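# Flip the cone stand and stone disc sticker-up on mat

## Task

Turn the wooden cone stand over so its round sticker, which now faces down, faces up, and turn the stone disc over the same way so its round sticker, now on its underside, faces up. Each item is judged separately. Both must end fully inside the mat, neither resting in, on or under the other, with no other object on the mat, and nothing may be left toppled. A reference image named manual goes with this task.

## Robot and tools

Robot: two 6-joint arms with parallel grippers, left_arm and right_arm, facing each other across a table. Calibrated bases in the scene frame: left_arm (-0.022, +0.463, +0.039) m, quat_wxyz (+0.706, 0, 0, -0.708); right_arm (-0.019, -0.461, +0.039) m, quat_wxyz (+0.700, 0, 0, +0.714). The scene frame has its origin roughly between the bases, +z up, the table top at z = +0.020 m, and left_arm on the +y side (arm names do not match image sides). Hand poses, hand velocities and wrist-camera poses are reported in each arm's own base frame; fixed cameras and the table use the scene frame. Printed hand positions can be off by a few cm, more at long reach.

Gripper: fingers point along its +x axis and close along y. end_effector_position is the midpoint between the fingers, 3 to 4 cm short of the tips. Only the last 1.5 cm of each finger's inner face is flat.

Row layout (used by execute_actions and move): one flat list of 14 numbers, each in [-1, 1]: left_arm waist, shoulder, wrist roll, wrist yaw, wrist pitch, elbow, opening, then right_arm in that same order. Send all 14 even if one arm stays still. Joint numbers are offsets, not poses: they count from the Joint targets shown in the last result as they stood when the action began, never from the previous row. Scale: 1.0 equals 3.826 rad for waist, shoulder and elbow, and 4.872 rad for wrist pitch, yaw and roll. So 0 keeps a joint at its target; repeating an offset in a new action moves it further. Opening is absolute: +1 fully open, -1 fully closed, empty fingers touching near -0.78. To keep a gripper unchanged, resend its current command (0 means half-closed, not 'no change'). Closing fully takes at least about 0.6 s.

Joint ranges (rad): waist -3.054 to 3.054, shoulder 0 to 3.142, elbow 0 to 2.356, wrist pitch -1.571 to 1.571, wrist yaw -1.571 to 1.571, wrist roll -3.142 to 3.142. An action asking a joint more than 0.028 rad beyond its range is rejected for both arms; a badly formed first action rejects the whole call. 'joint sent to its limit' marks a joint clipped at its true end.

execute_actions(actions, cameras): actions is a list of actions; each action is up to 15 rows, one per 1/30 s step, and a short action repeats its last row to fill 15 steps (0.5 s). Images come back only for an empty actions list or when cameras names them (["all"], a list of names, or []). Camera names: cam_head_left, cam_head_right, cam_left_wrist, cam_right_wrist.

move(target, speed, blend, opening_speed, grip_force, blocking, cameras): target is one 14-number row or a list of up to 15 rows; every row is an offset from the same current Joint targets. speed is rad/s for the joint with farthest to go, 0.01 to 8, default 0.5, one value or one per target. blend (rad) rounds corners between listed targets; 0 stops at each. opening_speed is the rate of the opening command per second on the -1..+1 scale, at least 0.2. grip_force is the per-pad limit in N, 8 to 34, one value or one per arm; it persists. blocking=false returns after about 0.5 s while motion continues. The extra 'move:' line reports the ending: done, off_target, moving, held, fault, plus limits=held if steps were withheld. Total path time is capped at 10 s. Moves do not avoid obstacles or the other arm.

wait(seconds 0 to 10) lets time pass holding the last command; stop() brakes a running move; zoom_image(camera, region [x0,y0,x1,y1] in pixels, at most 504 by 504) enlarges part of the newest image; show_instructions() shows the reference image; read_manual(section) gives licence text; finished_scene(scene) ends the scene permanently, with scene 1 or 2.

Results: Joint positions and velocities list each arm's joints in the row order, then finger gap in m (0.080 fully open). Joint targets is the base for your next offsets. grip_measured is the measured opening on the command scale (a few mm error); to hold something, command roughly 0.08 below its reading at first contact. grip_effort_n is motor effort, negative closing. Joint torques and External joint torques follow joint order; positive means toward larger angles. Wrist depth gives a 7x7 grid of distances in mm per wrist camera, '-' for no value. Other lines: blocked (an arm stopped by contact), joint command not followed, MOTOR HOT, fault messages. Images are 896x504.

Limits and hazards: per-step targets stay within 0.685 rad (big joints) or 0.872 rad (wrist) of measured angles, and targets putting the hand over 70 mm away are scaled back, so large moves need several actions. Contact torque at a joint's load limit (waist 18.2, shoulder 22.5, elbow 22.4, wrist pitch 5.92, wrist yaw 5.9, wrist roll 5.54 N m) stops that arm for 10 s. Motors heat when holding loads, stretched out, or pushing; at 95 °C the arm is halted. Moving joints too fast triggers an over-speed stop. Avoid arm-on-arm contact, gripping the other arm's fingers, strain on camera cables, slamming into the table, dropping items or releasing them while moving, and anything falling off the table. Objects may get nudged occasionally.

Each tool is called after "Emit:" by a JSON object that holds its "op" and its "data", one argument or row to a line.

Reference images:

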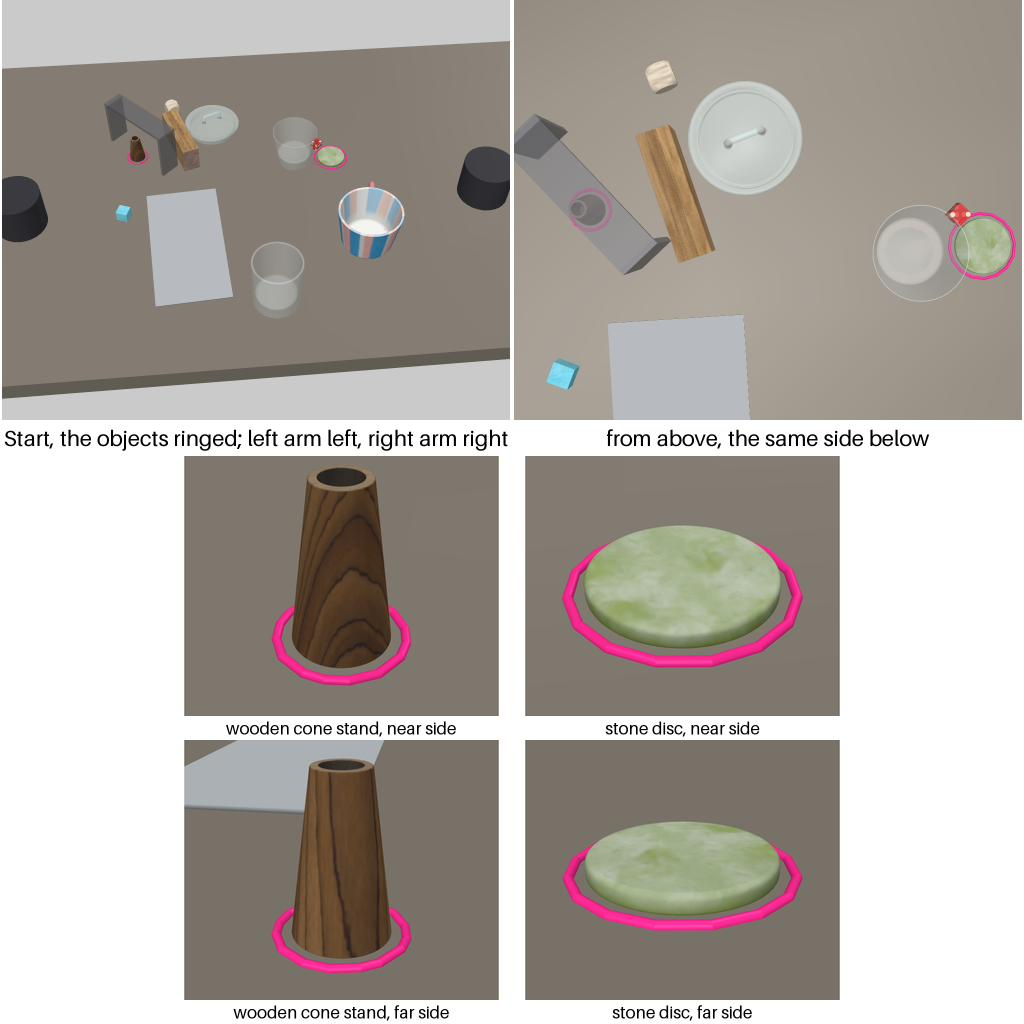

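## Session

Emit:
{"op": "execute_actions", "data": {
  "actions": []
}}

Scene clock: 0.00 s.
left_arm: end_effector_position=(+0.2393, -0.1094, +0.2918) grip_measured=+1.000 grip_effort_n=n/a end_effector_quat_wxyz=(+0.791, -0.014, +0.388, -0.472) | right_arm: end_effector_position=(+0.0040, -0.4251, +0.3276) grip_measured=+1.000 grip_effort_n=n/a end_effector_quat_wxyz=(-0.530, -0.270, +0.069, +0.801)
Joint names: [waist, shoulder, wrist roll, wrist yaw, wrist pitch, elbow]
Joint positions: left_arm=[0.024 1.268 0.591 0.87 -1.324 1.392 0.08] | right_arm=[-1.408 1.438 0.624 0.447 -0.343 1.371 0.08]
Joint velocities: within noise
Joint torques (N m): no reading
External joint torques (N m): no reading
Motor temperatures (°C): left_arm=[28 27 33 35 30 27] | right_arm=[27 25 29 32 30 23]
Heat: left arm: hottest wrist yaw 35 °C (+0.0 °C/min); right arm: hottest wrist yaw 32 °C (+0.0 °C/min).
Wrist depth (mm): cam_left_wrist=[406 462 - - - 921 - / 399 444 1695 1315 - 1045 873 / - - 1437 1406 - - 915 / 334 348 407 1632 - - 1041 / 316 344 386 445 - - - / - 84 368 407 - 86 - / - 84 342 382 419 86 -] | cam_right_wrist=[553 634 653 - 767 - - / 582 634 703 753 - - 1053 / 617 667 751 824 - - - / 711 724 821 951 - 1387 1319 / 733 - - - - 1319 1233 / - 75 88 - 1227 89 78 / - 70 - 1379 1221 84 -]
Joint targets: left_arm=[0.024 1.267 0.591 0.871 -1.323 1.392] | right_arm=[-1.408 1.437 0.624 0.448 -0.342 1.372]
Tool commands: left_gripper/opening=+1.0 right_gripper/opening=+1.0

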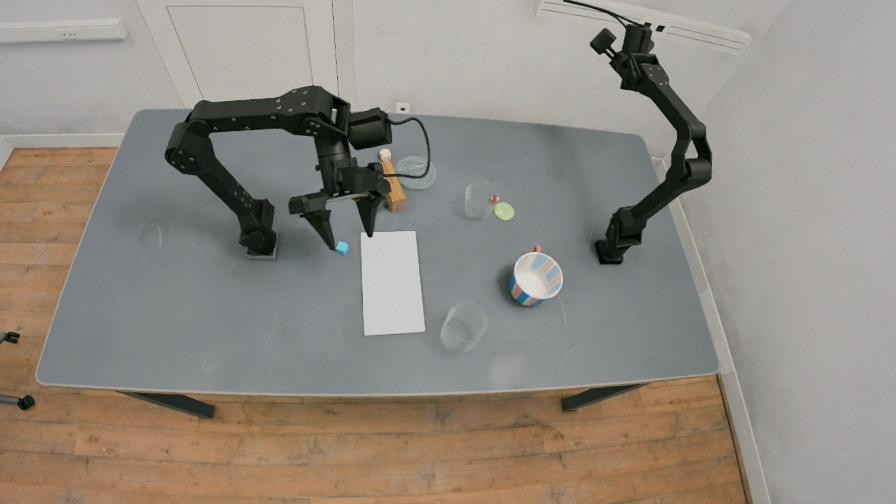

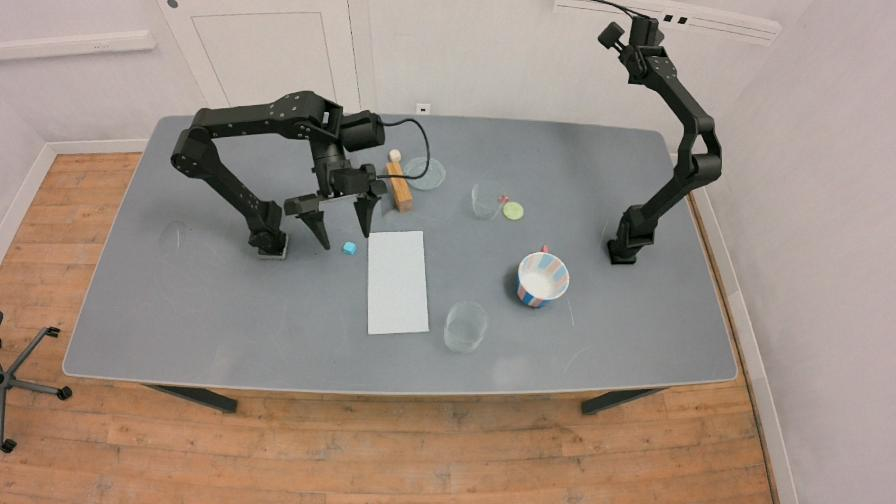

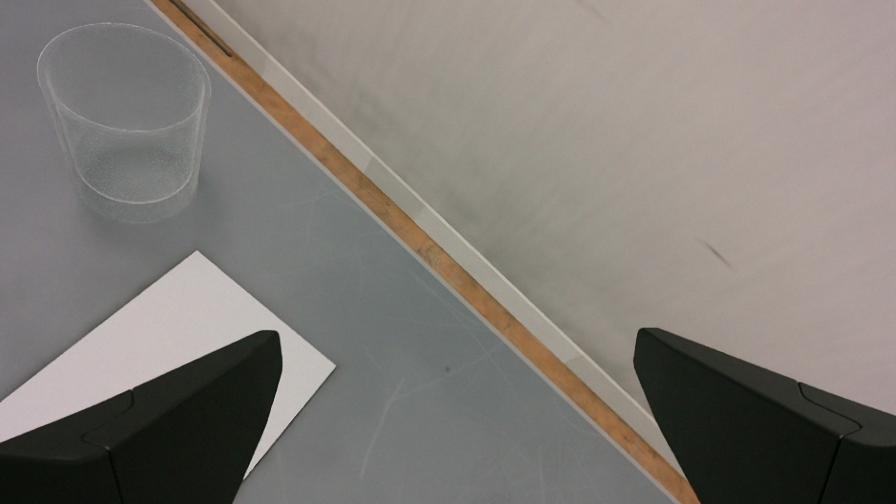

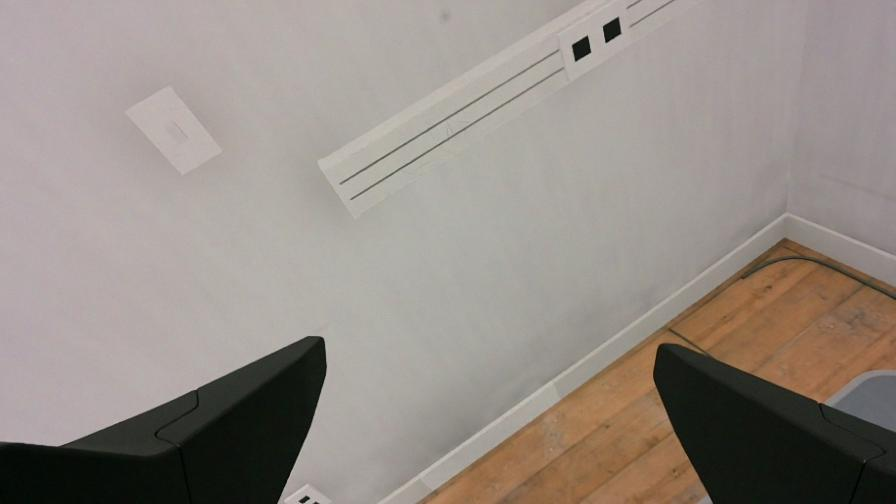

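Emit:
{"op": "move", "data": {
  "target": [0.1636,0.0781,-0.1213,-0.1788,-0.0404,0.0902,1,0.2556,0.0337,-0.1281,-0.092,-0.2418,0.0954,1],
  "speed": 1.0,
  "cameras": ["all"]
}}

Scene clock: 63.03 s.
left_arm: end_effector_position=(+0.2364, +0.1783, +0.2556) grip_measured=+1.000 grip_effort_n=-4.0 end_effector_quat_wxyz=(+0.742, -0.198, +0.591, +0.247) | right_arm: end_effector_position=(+0.2682, -0.1248, +0.2555) grip_measured=+1.000 grip_effort_n=-0.7 end_effector_quat_wxyz=(+0.763, +0.134, +0.609, -0.171)
Joint names: [waist, shoulder, wrist roll, wrist yaw, wrist pitch, elbow]
Joint positions: left_arm=[0.648 1.558 0.003 0.003 -1.518 1.729 0.08] | right_arm=[-0.433 1.556 0.005 0.005 -1.518 1.727 0.08]
Joint torques (N m): left_arm=[0.23 -4.65 -0.07 -0.05 0.84 6.62] | right_arm=[0.29 -4.77 -0.16 -0.26 0.54 5.84]
External joint torques (N m): left_arm=[0.23 0.98 -0.08 -0.05 0.11 0.88] | right_arm=[0.3 0.73 -0.16 -0.26 -0.19 0.21]
Motor temperatures (°C): left_arm=[27 29 32 35 31 34] | right_arm=[27 30 28 31 35 29]
Heat: left arm: hottest wrist yaw 35 °C (+0.0 °C/min); right arm: hottest wrist pitch 35 °C (+4.1 °C/min).
Wrist depth (mm): cam_left_wrist=[310 312 315 315 323 325 328 / 306 320 321 275 324 331 335 / 322 325 326 331 280 336 343 / 328 331 234 234 236 342 347 / 339 329 236 346 347 349 355 / - 84 351 - - 86 358 / - - 354 - 368 86 -] | cam_right_wrist=[325 - - - - - - / - 333 329 - - 324 324 / - - - - 333 - 332 / 347 - - 343 340 - - / 348 - - - 339 358 340 / - 75 95 - - 89 72 / - 70 - - - 84 -]
Joint targets: left_arm=[0.650 1.566 0.000 0.000 -1.520 1.737] | right_arm=[-0.430 1.566 0.000 0.000 -1.520 1.737]
move: done

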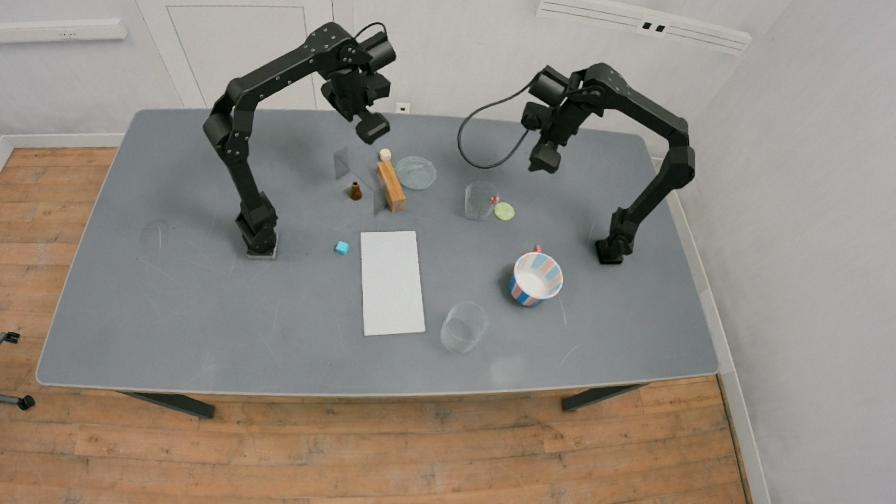

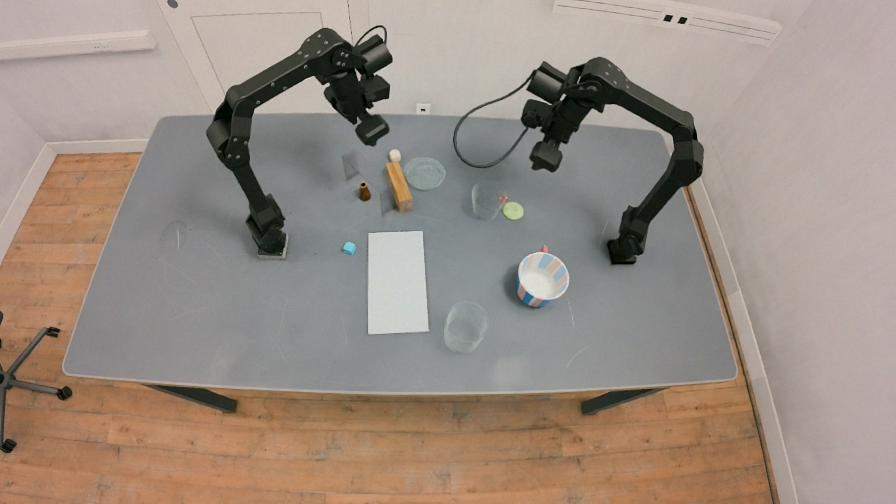

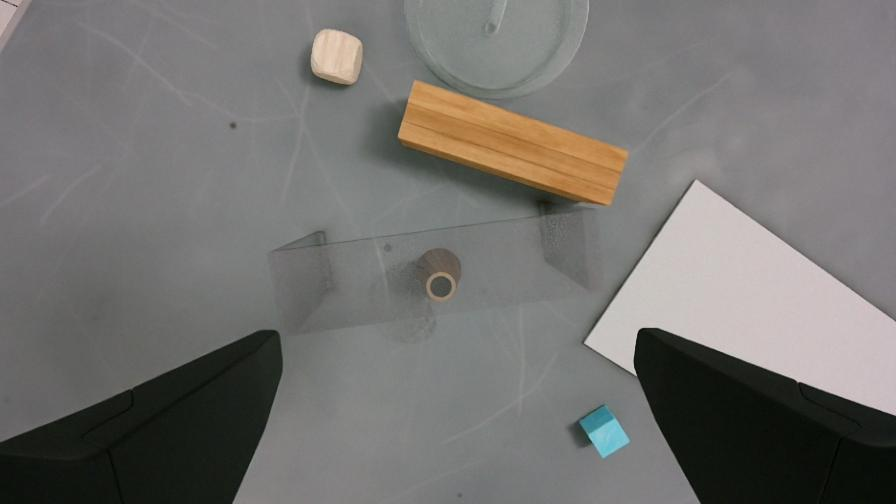

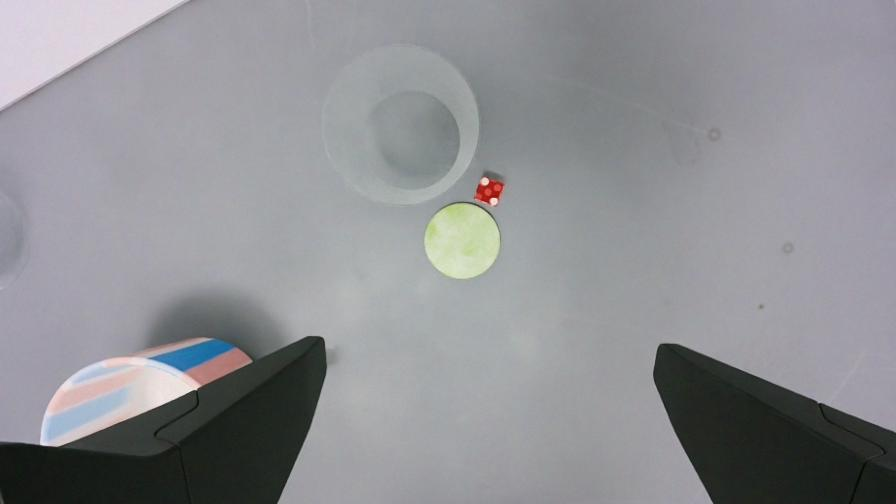

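Emit:
{"op": "move", "data": {
  "target": [0.0052,0.0214,0.2947,0,0.0255,-0.069,1,0.0039,-0.063,0,0,0.2217,-0.2663,1],
  "speed": 1.0,
  "cameras": ["all"]
}}

Scene clock: 109.23 s.
left_arm: end_effector_position=(+0.2302, +0.1809, +0.1693) grip_measured=+1.000 grip_effort_n=-4.9 end_effector_quat_wxyz=(+0.659, +0.268, +0.653, -0.260) | right_arm: end_effector_position=(+0.2760, -0.1234, +0.0805) grip_measured=+1.000 grip_effort_n=-0.7 end_effector_quat_wxyz=(+0.846, +0.105, +0.490, -0.183)
Joint names: [waist, shoulder, wrist roll, wrist yaw, wrist pitch, elbow]
Joint positions: left_arm=[0.667 1.64 1.432 0.001 -1.398 1.482 0.08] | right_arm=[-0.418 1.335 0.005 0.005 -0.443 0.728 0.08]
Joint torques (N m): left_arm=[0.24 -5.32 0.11 0.04 0.74 4.85] | right_arm=[0.44 -5.94 -0.15 -0.24 1.23 4.35]
External joint torques (N m): left_arm=[0.26 1.03 0.1 -0.03 0.42 -0.95] | right_arm=[0.45 -1.49 -0.15 -0.24 0.09 -1.87]
Heat: left arm: hottest elbow 37 °C (+4.1 °C/min); right arm: hottest wrist pitch 31 °C (-4.1 °C/min).
Wrist depth (mm): cam_left_wrist=[212 210 167 126 226 230 233 / 221 218 175 132 236 240 244 / 231 183 205 138 247 248 256 / 239 226 246 144 259 - 265 / 252 255 258 153 273 277 285 / - 84 274 161 - 86 291 / - 84 289 294 303 86 -] | cam_right_wrist=[- 198 198 - - - 194 / - - - - - - 188 / - - 185 - - - - / 181 179 179 - - - - / - - - 166 - - - / - 75 88 162 - 89 78 / - 70 - 164 - 85 -]
Joint targets: left_arm=[0.669 1.648 1.436 -0.001 -1.396 1.473] | right_arm=[-0.414 1.325 0.000 0.000 -0.440 0.719]
move: done

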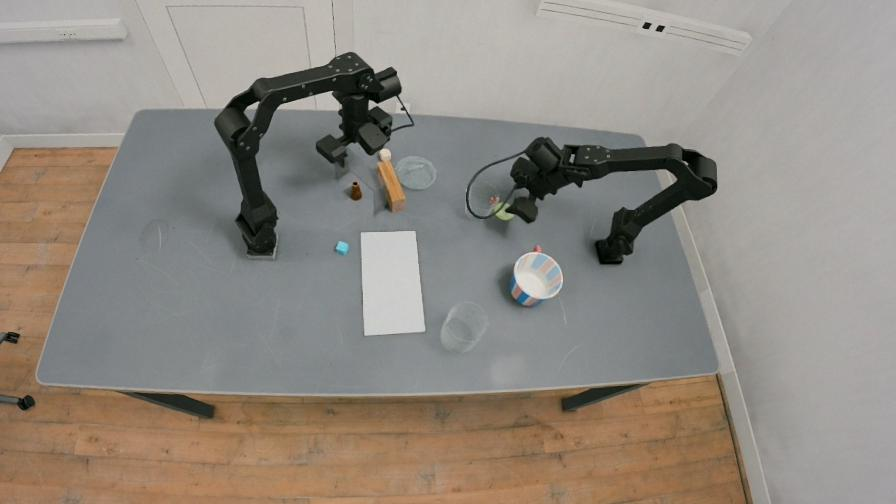

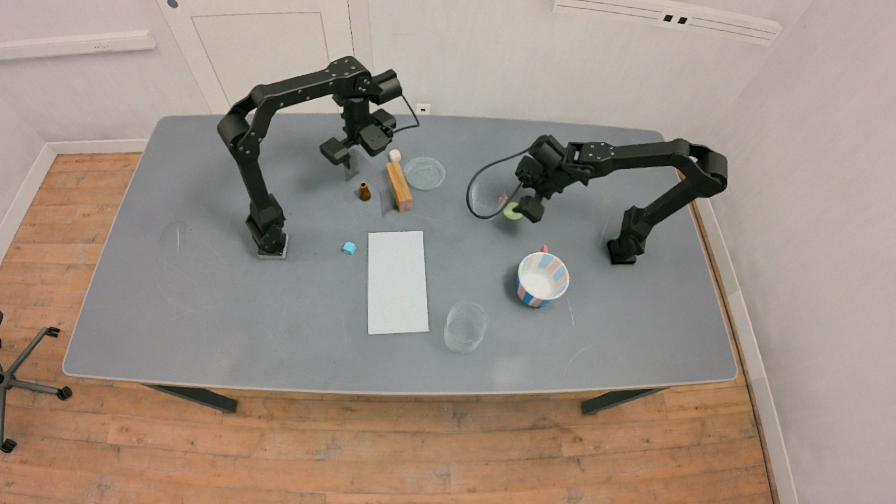

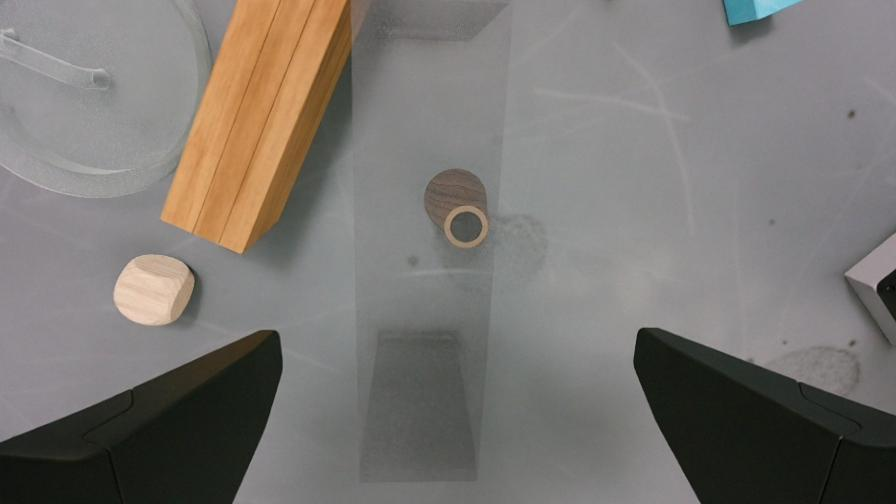

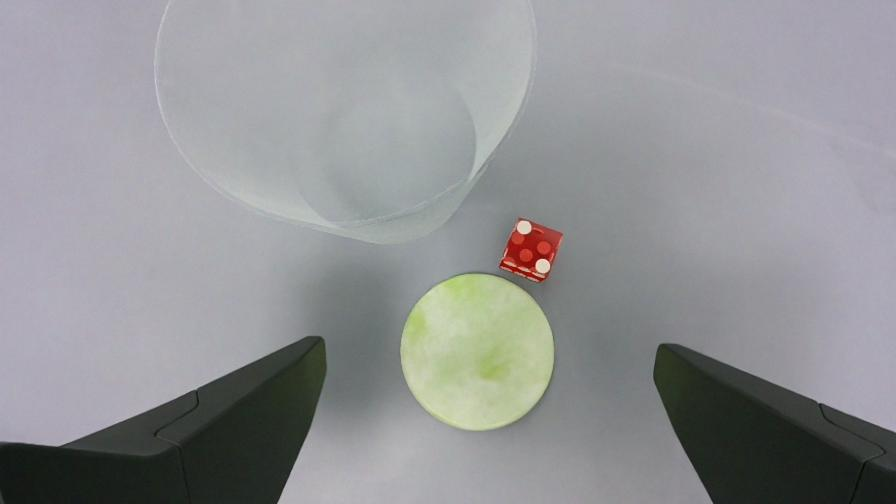

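Emit:
{"op": "move", "data": {
  "target": [
    [-0.0131,0.0102,-0.0103,0,0.0419,-0.0431,1,0,0.0431,0,0,0.0688,-0.0447,1],
    [-0.0131,0.0102,-0.0103,0,0.0419,-0.0431,-0.9,0,0.0431,0,0,0.0688,-0.0447,0.1]
  ],
  "speed": 0.3,
  "opening_speed": 1.5,
  "grip_force": 20,
  "cameras": ["cam_left_wrist","cam_right_wrist"]
}}

Scene clock: 128.87 s.
left_arm: end_effector_position=(+0.2462, +0.1765, +0.1171) grip_measured=+0.086 grip_effort_n=-55.6 end_effector_quat_wxyz=(+0.659, +0.271, +0.652, -0.259) | right_arm: end_effector_position=(+0.2776, -0.1241, +0.0203) grip_measured=+0.400 grip_effort_n=-54.7 end_effector_quat_wxyz=(+0.851, +0.103, +0.481, -0.184)
Joint names: [waist, shoulder, wrist roll, wrist yaw, wrist pitch, elbow]
Joint positions: left_arm=[0.621 1.679 1.389 -0.001 -1.19 1.317 0.039] | right_arm=[-0.418 1.479 0.005 0.005 -0.107 0.557 0.053]
Joint torques (N m): left_arm=[-0.14 -5.56 -0.1 0.12 0.48 4.82] | right_arm=[0.43 -3.8 -0.17 -0.26 1.15 3.53]
External joint torques (N m): left_arm=[-0.13 1.09 -0.1 0.06 0.13 -1.01] | right_arm=[0.46 0.91 -0.17 -0.26 -0.01 -1.86]
Heat: left arm: hottest elbow 35 °C (+0.0 °C/min); right arm: hottest wrist pitch 32 °C (-2.0 °C/min).
Wrist depth (mm): cam_left_wrist=[- 122 121 78 177 178 181 / - 126 125 - 84 187 189 / 182 131 134 86 190 196 200 / 190 137 189 89 202 207 210 / 197 160 200 94 100 216 221 / 180 201 82 100 93 225 234 / - - 74 107 86 - -] | cam_right_wrist=[135 - 133 133 - 132 135 / - - 130 128 - - - / 125 - - 124 122 - - / - 120 - 113 113 - - / 116 116 - 109 110 - 114 / - 112 81 105 105 110 - / - - 74 103 103 86 -]
Joint targets: left_arm=[0.619 1.687 1.386 -0.001 -1.192 1.308] | right_arm=[-0.415 1.490 0.000 0.000 -0.105 0.547]
grip_force (N): 20, 20
move: done
Images, in order (width x height): cam_left_wrist 896x504, cam_right_wrist 896x504.

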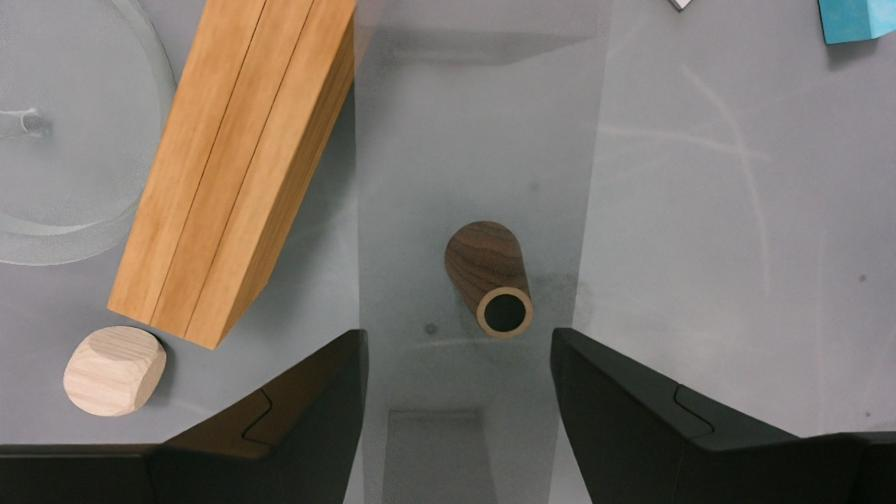

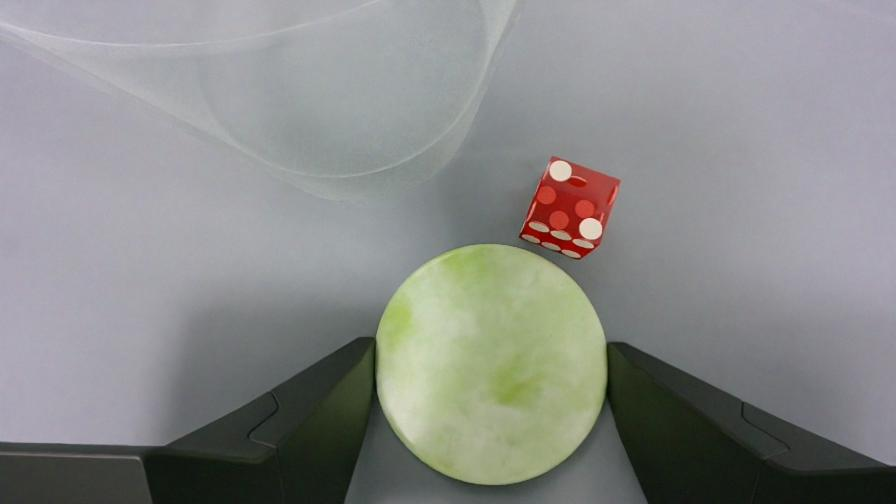

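Emit:
{"op": "move", "data": {
  "target": [
    [-0.0131,0.0144,-0.0103,0,-0.0338,0.0575,-0.9,0,-0.0641,0,0,-0.1102,0.0763,0.1],
    [0.1649,0.0144,-0.0103,0,-0.0338,0.0575,-0.9,0.1163,-0.0641,0,0,-0.1102,0.0763,0.1]
  ],
  "speed": 0.1,
  "cameras": []
}}

Scene clock: 164.27 s.
left_arm: end_effector_position=(+0.1737, +0.2655, +0.1522) grip_measured=-0.774 grip_effort_n=-18.8 end_effector_quat_wxyz=(+0.697, +0.122, +0.696, -0.121) | right_arm: end_effector_position=(+0.2880, -0.0416, +0.1162) grip_measured=+0.400 grip_effort_n=-54.7 end_effector_quat_wxyz=(+0.859, +0.037, +0.507, -0.064)
Joint names: [waist, shoulder, wrist roll, wrist yaw, wrist pitch, elbow]
Joint positions: left_arm=[0.991 1.741 1.337 0 -1.356 1.528 0] | right_arm=[-0.141 1.255 0.005 0.005 -0.64 0.827 0.053]
Joint torques (N m): left_arm=[0.21 -6.84 -0.04 0.08 0.58 5.73] | right_arm=[0.39 -5.53 -0.12 -0.26 0.89 6.65]
External joint torques (N m): left_arm=[0.21 0.33 -0.04 0.02 0.29 -0.06] | right_arm=[0.43 -1.4 -0.13 -0.26 -0.26 0.12]
Motor temperatures (°C): left_arm=[28 34 32 36 30 36] | right_arm=[27 28 28 31 32 29]
Heat: left arm: hottest elbow 36 °C (-1.0 °C/min); right arm: hottest wrist pitch 32 °C (+1.0 °C/min).
Wrist depth (mm): cam_left_wrist=[194 197 198 205 112 114 216 / 202 204 209 212 116 222 227 / 211 214 219 219 122 235 240 / - 227 230 236 129 247 252 / 234 236 242 245 254 259 262 / 243 247 251 - 267 276 - / - - - 74 - - -] | cam_right_wrist=[- - - - - - - / - 229 - - 230 - - / - 225 225 222 - - - / - - - 113 - 217 - / - - - 109 109 - 205 / 122 148 81 106 105 - - / - - 68 103 102 86 -]
Joint targets: left_arm=[0.993 1.742 1.335 0.000 -1.356 1.528] | right_arm=[-0.137 1.244 0.000 0.000 -0.641 0.839]
grip_force (N): 20, 20
move: off_target (left_arm, right_arm; path cut at 10 s); path passed 1 of 2 targets; left_arm: the waist is farthest, 0.259 rad from its target; right_arm: the waist is farthest, 0.171 rad from its target
No camera images: "cameras" was empty.

Emit:
{"op": "wait", "data": {
  "seconds": 0,
  "cameras": ["all"]
}}

Scene clock: 167.50 s.
left_arm: end_effector_position=(+0.1737, +0.2655, +0.1522) grip_measured=-0.774 grip_effort_n=-18.4 end_effector_quat_wxyz=(+0.697, +0.122, +0.696, -0.121) | right_arm: end_effector_position=(+0.2880, -0.0416, +0.1162) grip_measured=+0.400 grip_effort_n=-54.7 end_effector_quat_wxyz=(+0.859, +0.037, +0.507, -0.064)
Joint names: [waist, shoulder, wrist roll, wrist yaw, wrist pitch, elbow]
Joint positions: left_arm=[0.991 1.741 1.337 0 -1.356 1.528 0] | right_arm=[-0.141 1.255 0.005 0.005 -0.64 0.827 0.053]
Joint torques (N m): left_arm=[0.18 -6.87 -0.04 0.08 0.57 5.75] | right_arm=[0.42 -5.59 -0.14 -0.25 0.92 6.61]
External joint torques (N m): left_arm=[0.19 0.26 -0.04 0.02 0.26 -0.06] | right_arm=[0.42 -1.54 -0.15 -0.25 -0.2 0.17]
Heat: left arm: hottest elbow 36 °C (-1.0 °C/min); right arm: hottest wrist pitch 32 °C (+1.0 °C/min).
Wrist depth (mm): cam_left_wrist=[194 197 201 205 111 114 217 / 203 205 209 214 116 222 229 / 212 214 218 219 122 234 240 / 220 225 230 235 129 247 249 / 233 - 241 245 254 261 266 / 242 242 251 - 264 271 280 / - - - 74 - - -] | cam_right_wrist=[- - - - 231 233 227 / - - 228 - - - 226 / - - - 218 - - 220 / - - - 113 - - 211 / - - - 109 109 - - / 123 149 81 105 105 86 200 / - - 68 103 103 86 -]
Joint targets: left_arm=[0.993 1.742 1.335 0.000 -1.356 1.528] | right_arm=[-0.138 1.244 0.000 0.000 -0.641 0.839]
Tool commands: left_gripper/opening=-0.9 right_gripper/opening=+0.1
grip_force (N): 20, 20

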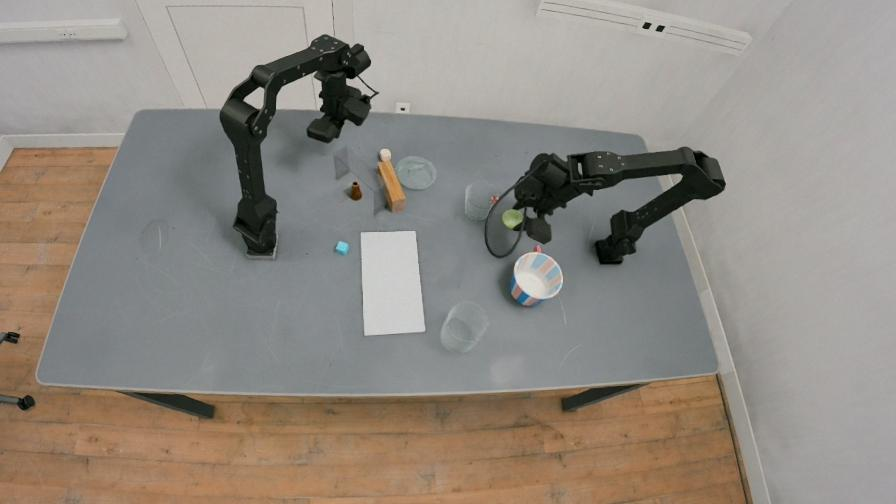

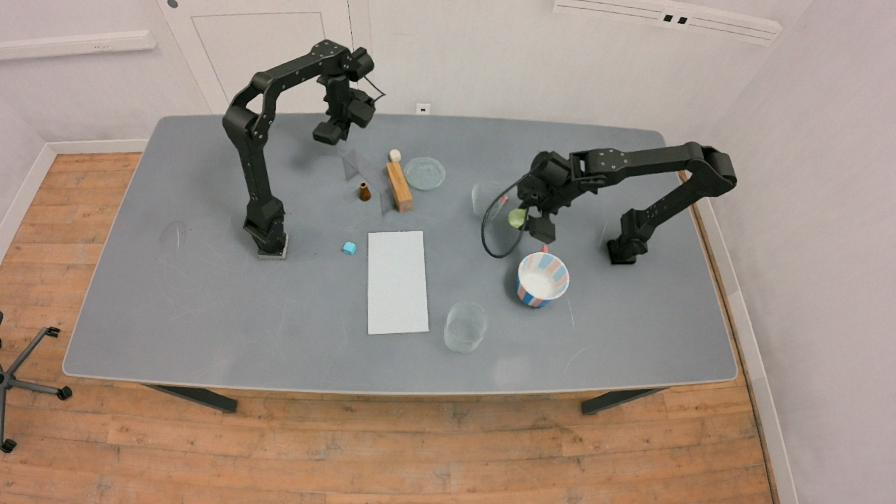

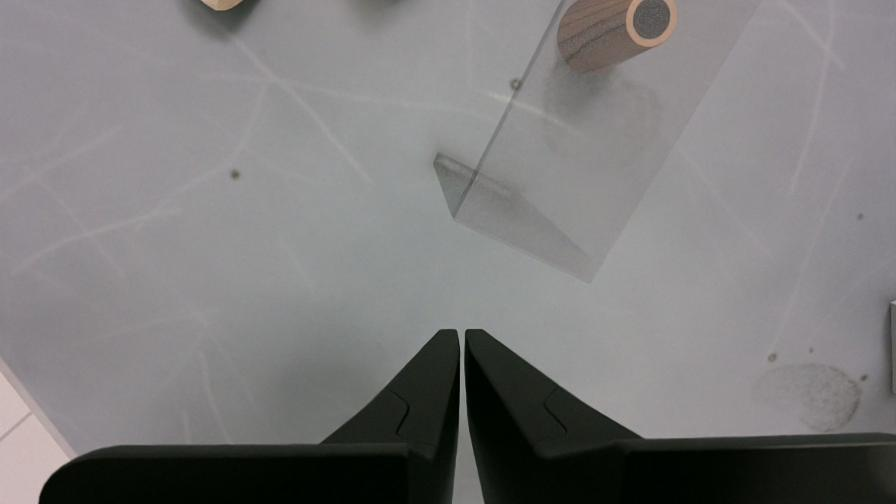

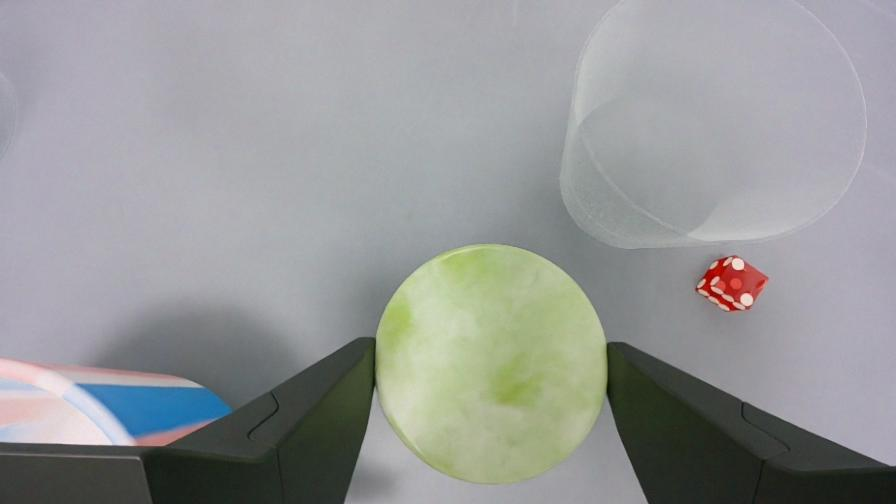

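Emit:
{"op": "move", "data": {
  "target": [
    [-0.1132,-0.0165,-0.001,0,-0.0086,-0.0057,1,0,-0.0429,0,0,-0.069,0.0447,0.1],
    [-0.1132,-0.0128,-0.001,0,0.0425,-0.0672,1,0.0439,-0.0429,0,0,-0.069,0.0447,0.1],
    [-0.1132,-0.0128,-0.001,0,0.0425,-0.0672,-0.5,0.0439,-0.0429,0,0,-0.069,0.0447,0.1],
    [-0.1132,-0.0102,-0.001,0,-0.0421,0.0431,-0.5,0.0439,0.2196,0,0,0.2578,0.0962,0.1]
  ],
  "speed": [0.6,0.4,0.5,0.6],
  "grip_force": [34,20],
  "cameras": ["all"]
}}

Scene clock: 192.97 s.
left_arm: end_effector_position=(+0.2612, +0.1649, +0.1119) grip_measured=+0.047 grip_effort_n=-83.5 end_effector_quat_wxyz=(+0.619, +0.227, +0.685, -0.311) | right_arm: end_effector_position=(+0.5236, +0.0134, +0.1489) grip_measured=+0.400 grip_effort_n=-54.7 end_effector_quat_wxyz=(+0.978, -0.001, +0.207, +0.011)
Joint names: [waist, shoulder, wrist roll, wrist yaw, wrist pitch, elbow]
Joint positions: left_arm=[0.56 1.844 1.342 -0.006 -1.362 1.485 0.037] | right_arm=[0.027 1.883 0.005 0.004 0.309 1.158 0.053]
Joint torques (N m): left_arm=[0.03 -9.85 -0.09 0.09 -0.22 6.83] | right_arm=[0.01 -8.88 0.01 -0.05 1.49 5.48]
External joint torques (N m): left_arm=[0.02 -2.21 -0.1 0.04 -0.28 1.27] | right_arm=[0.01 -0.01 0.01 -0.05 -0.2 -1.01]
External joint torques when the fault began: left_arm=[-0.01 -13.02 -0.22 0.2 -5.04 9.04]
Motor temperatures (°C): left_arm=[27 41 32 35 32 36] | right_arm=[26 29 28 31 33 30]
Heat: left arm: hottest shoulder 41 °C (+11.0 °C/min); right arm: hottest wrist pitch 33 °C (+1.0 °C/min). Heating fast: the left arm's shoulder motor: a push or a pull is the cause, and it goes on while you think. Ease it with your next call, before anything else.
Wrist depth (mm): cam_left_wrist=[- 102 108 165 174 185 177 / 145 107 110 72 181 197 211 / 109 112 113 74 80 210 227 / - 117 77 79 205 224 243 / 117 123 - 83 92 241 259 / 124 127 78 88 91 72 302 / - - 87 94 92 - -] | cam_right_wrist=[- - 737 360 365 187 168 / 1292 - - 426 495 - 174 / 1096 - - 413 427 - 214 / - - - 112 - - 191 / 296 273 273 110 109 228 193 / - 250 81 106 105 224 190 / - - 74 103 208 86 -]
Joint targets: left_arm=[0.560 1.821 1.339 -0.006 -1.371 1.498] | right_arm=[0.027 1.883 0.005 0.004 0.309 1.158]
Tool commands: left_gripper/opening=-0.5 right_gripper/opening=+0.1
TORQUE FAULT: the external load on the wrist pitch of the left arm reached its load limit, and that arm stopped for 10 seconds. That time counts as 18 of the actions that you can send in this scene. A torque fault puts only its own arm into a fault stop. That arm's remaining commands of this call were not run. That arm keeps its grip as last carried out and accepts commands again: back off and push less far. That arm stops again whenever a joint's load reaches its limit.
right_arm now holds where it is
grip_force (N): 34, 20
move: fault (left_arm), off_target (right_arm; braked at the fault stop of left_arm); path passed 3 of 4 targets; left_arm: the elbow is farthest, 0.208 rad from its target; right_arm: the wrist pitch is farthest, 0.306 rad from its target

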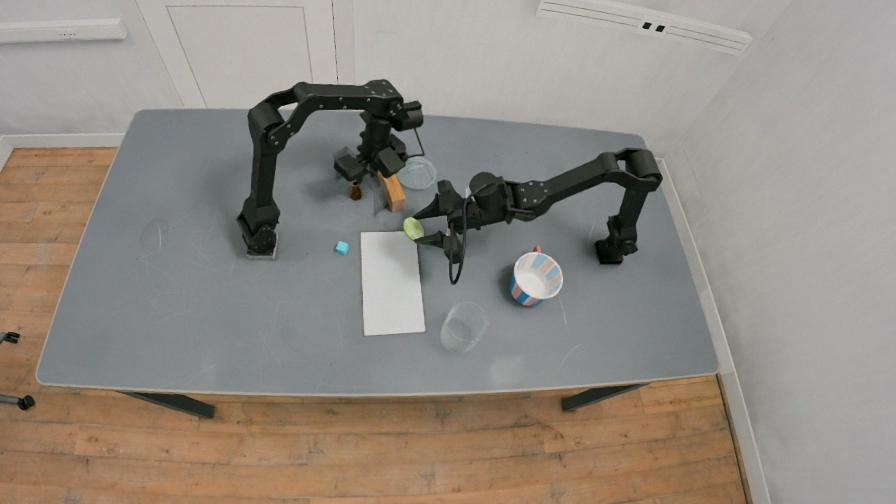

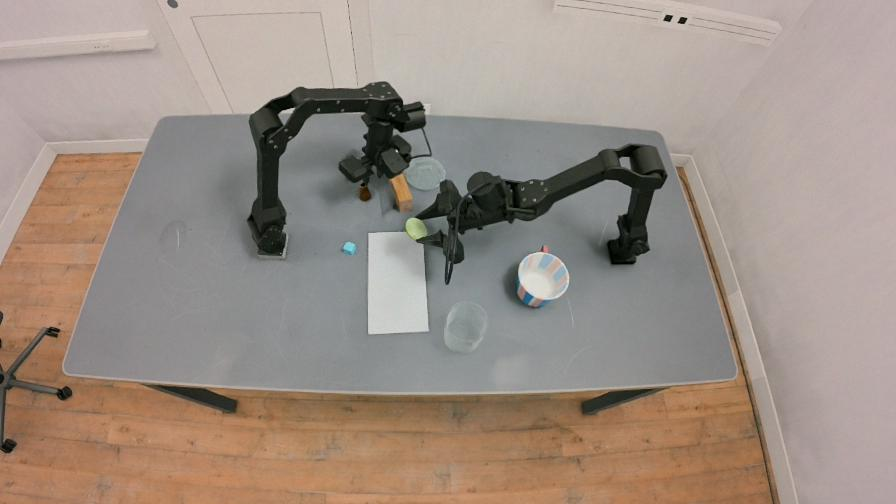

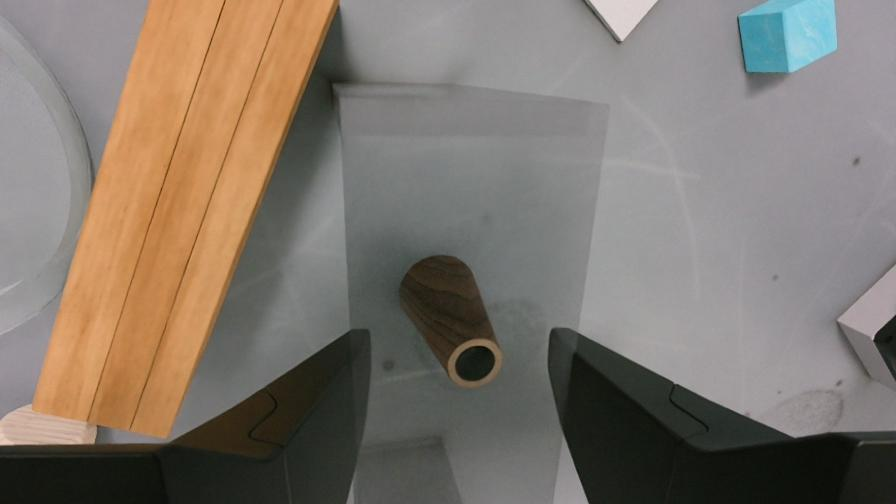

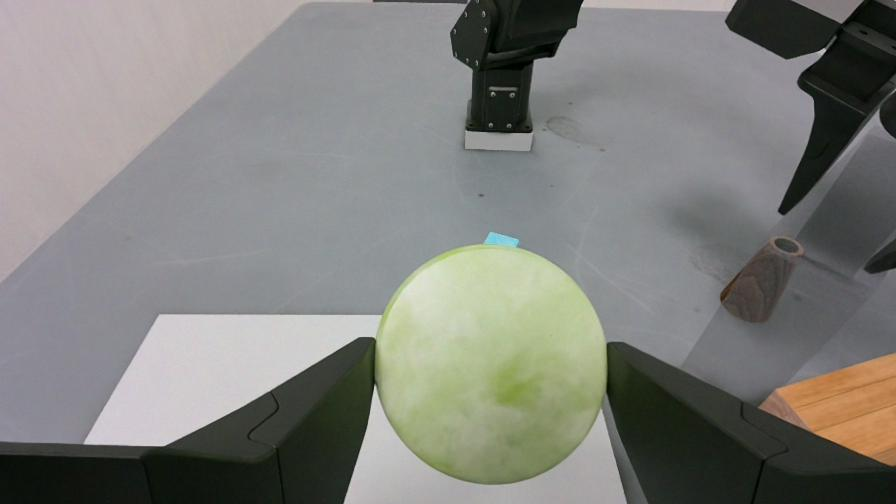

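Emit:
{"op": "move", "data": {
  "target": [
    [0,-0.0335,-0.002,0.0012,0.0456,-0.0593,-0.5,0.0034,-0.0146,-0.001,-0.0008,-0.1843,0.0551,0.1],
    [0,-0.0335,-0.002,0.0012,0.0456,-0.0593,1,0.0034,0.0251,-0.001,-0.0008,-0.1063,-0.0043,0.1],
    [0,-0.0371,-0.002,0.0012,-0.0055,0.0021,1,0.0034,0.0251,-0.001,-0.0008,-0.1063,-0.0043,0.99]
  ],
  "speed": 0.7
}}

Emit:
{"op": "execute_actions", "data": {
  "actions": []
}}

Scene clock: 248.43 s.
left_arm: end_effector_position=(+0.2531, +0.1595, +0.1619) grip_measured=+0.997 grip_effort_n=15.1 end_effector_quat_wxyz=(+0.653, +0.264, +0.658, -0.268) | right_arm: end_effector_position=(+0.4477, +0.0155, +0.0264) grip_measured=+0.986 grip_effort_n=17.9 end_effector_quat_wxyz=(+0.873, -0.008, +0.487, +0.013)
Joint names: [waist, shoulder, wrist roll, wrist yaw, wrist pitch, elbow]
Joint positions: left_arm=[0.561 1.682 1.332 -0.002 -1.396 1.498 0.08] | right_arm=[0.036 1.961 0.005 0.004 -0.21 1.154 0.079]
Joint torques (N m): left_arm=[-0.06 -6.77 -0.08 0.15 0.45 6.52] | right_arm=[0.52 -6.69 -0.14 -0.18 1.07 3.39]
External joint torques (N m): left_arm=[-0.03 -0.17 -0.08 0.09 0.14 0.74] | right_arm=[0.51 2.02 -0.14 -0.18 -0.12 -2.4]
Motor temperatures (°C): left_arm=[27 47 32 34 31 35] | right_arm=[26 33 28 31 35 30]
Heat: left arm: hottest shoulder 47 °C (+8.1 °C/min); right arm: hottest wrist pitch 35 °C (+2.0 °C/min).
Wrist depth (mm): cam_left_wrist=[201 204 162 215 218 222 228 / 212 212 165 126 229 235 241 / 219 176 173 130 240 247 249 / 231 183 229 137 254 261 - / 240 191 248 145 267 273 279 / - 84 260 153 282 86 293 / - 84 277 162 297 86 -] | cam_right_wrist=[132 131 131 131 131 129 - / 128 129 - 127 126 125 - / - - - 124 - - - / - - - 112 - - 117 / - - 115 109 109 - 114 / - 75 94 105 106 91 77 / - 70 108 102 104 95 -]
Joint targets: left_arm=[0.560 1.679 1.329 0.000 -1.398 1.506] | right_arm=[0.040 1.979 0.000 0.000 -0.209 1.141]
grip_force (N): 34, 20
move: done

Scene clock: 248.43 s.
left_arm: end_effector_position=(+0.2531, +0.1595, +0.1619) grip_measured=+0.997 grip_effort_n=15.1 end_effector_quat_wxyz=(+0.653, +0.264, +0.658, -0.268) | right_arm: end_effector_position=(+0.4477, +0.0155, +0.0264) grip_measured=+0.986 grip_effort_n=17.9 end_effector_quat_wxyz=(+0.873, -0.008, +0.487, +0.013)
Joint names: [waist, shoulder, wrist roll, wrist yaw, wrist pitch, elbow]
Joint positions: left_arm=[0.561 1.682 1.332 -0.002 -1.396 1.498 0.08] | right_arm=[0.036 1.961 0.005 0.004 -0.21 1.154 0.079]
Joint velocities: within noise
Joint torques (N m): left_arm=[-0.06 -6.77 -0.08 0.15 0.45 6.52] | right_arm=[0.52 -6.69 -0.14 -0.18 1.07 3.39]
External joint torques (N m): left_arm=[-0.03 -0.17 -0.08 0.09 0.14 0.74] | right_arm=[0.51 2.02 -0.14 -0.18 -0.12 -2.4]
Motor temperatures (°C): left_arm=[27 47 32 34 31 35] | right_arm=[26 33 28 31 35 30]
Heat: left arm: hottest shoulder 47 °C (+8.1 °C/min); right arm: hottest wrist pitch 35 °C (+2.0 °C/min).
Wrist depth (mm): cam_left_wrist=[201 204 162 215 218 222 228 / 212 212 165 126 229 235 241 / 219 176 173 130 240 247 249 / 231 183 229 137 254 261 - / 240 191 248 145 267 273 279 / - 84 260 153 282 86 293 / - 84 277 162 297 86 -] | cam_right_wrist=[132 131 131 131 131 129 - / 128 129 - 127 126 125 - / - - - 124 - - - / - - - 112 - - 117 / - - 115 109 109 - 114 / - 75 94 105 106 91 77 / - 70 108 102 104 95 -]
Joint targets: left_arm=[0.560 1.679 1.329 0.000 -1.398 1.506] | right_arm=[0.040 1.979 0.000 0.000 -0.209 1.141]
Tool commands: left_gripper/opening=+1.0 right_gripper/opening=+0.99
grip_force (N): 34, 20

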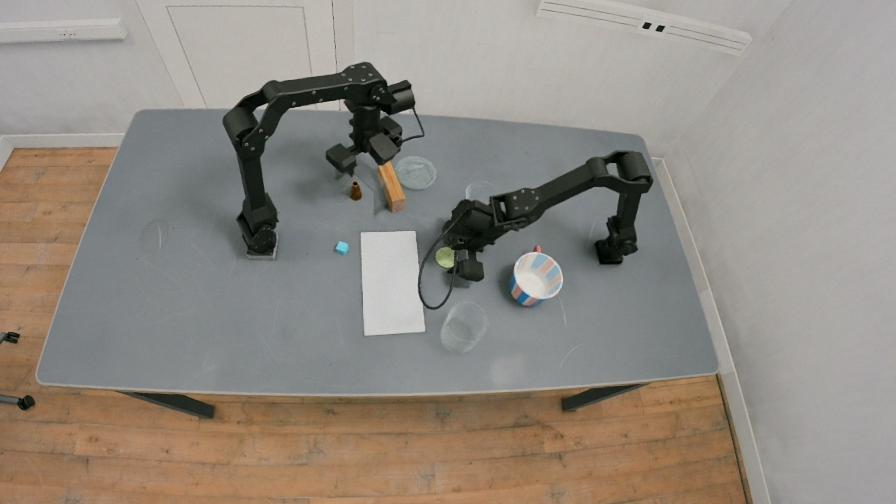

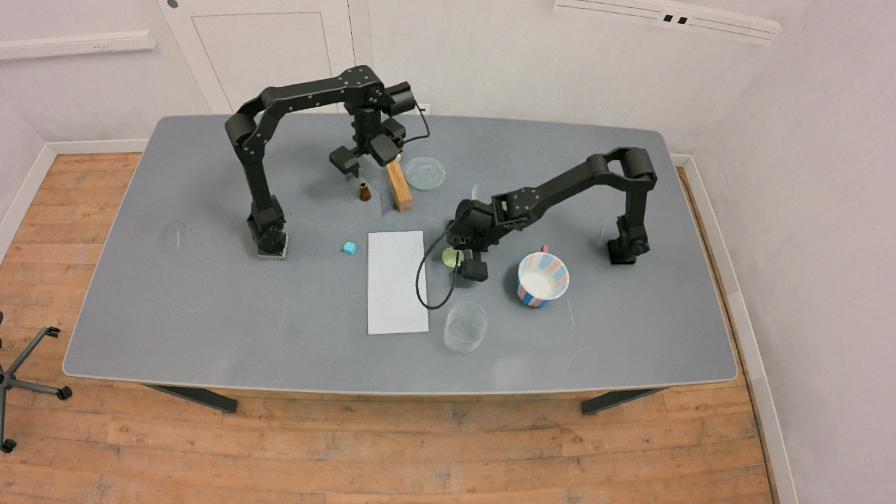

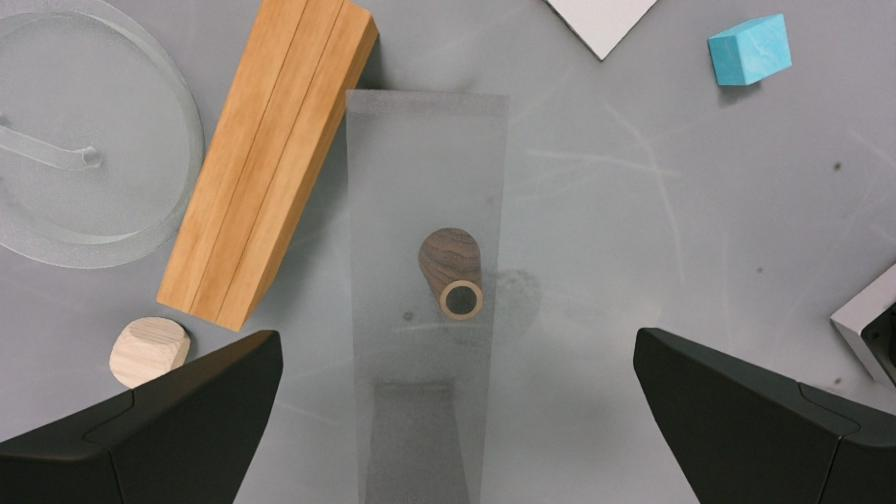

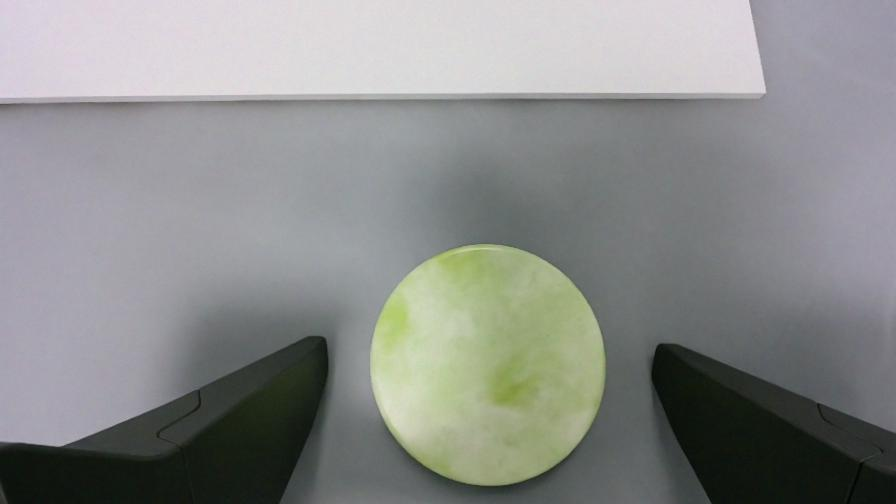

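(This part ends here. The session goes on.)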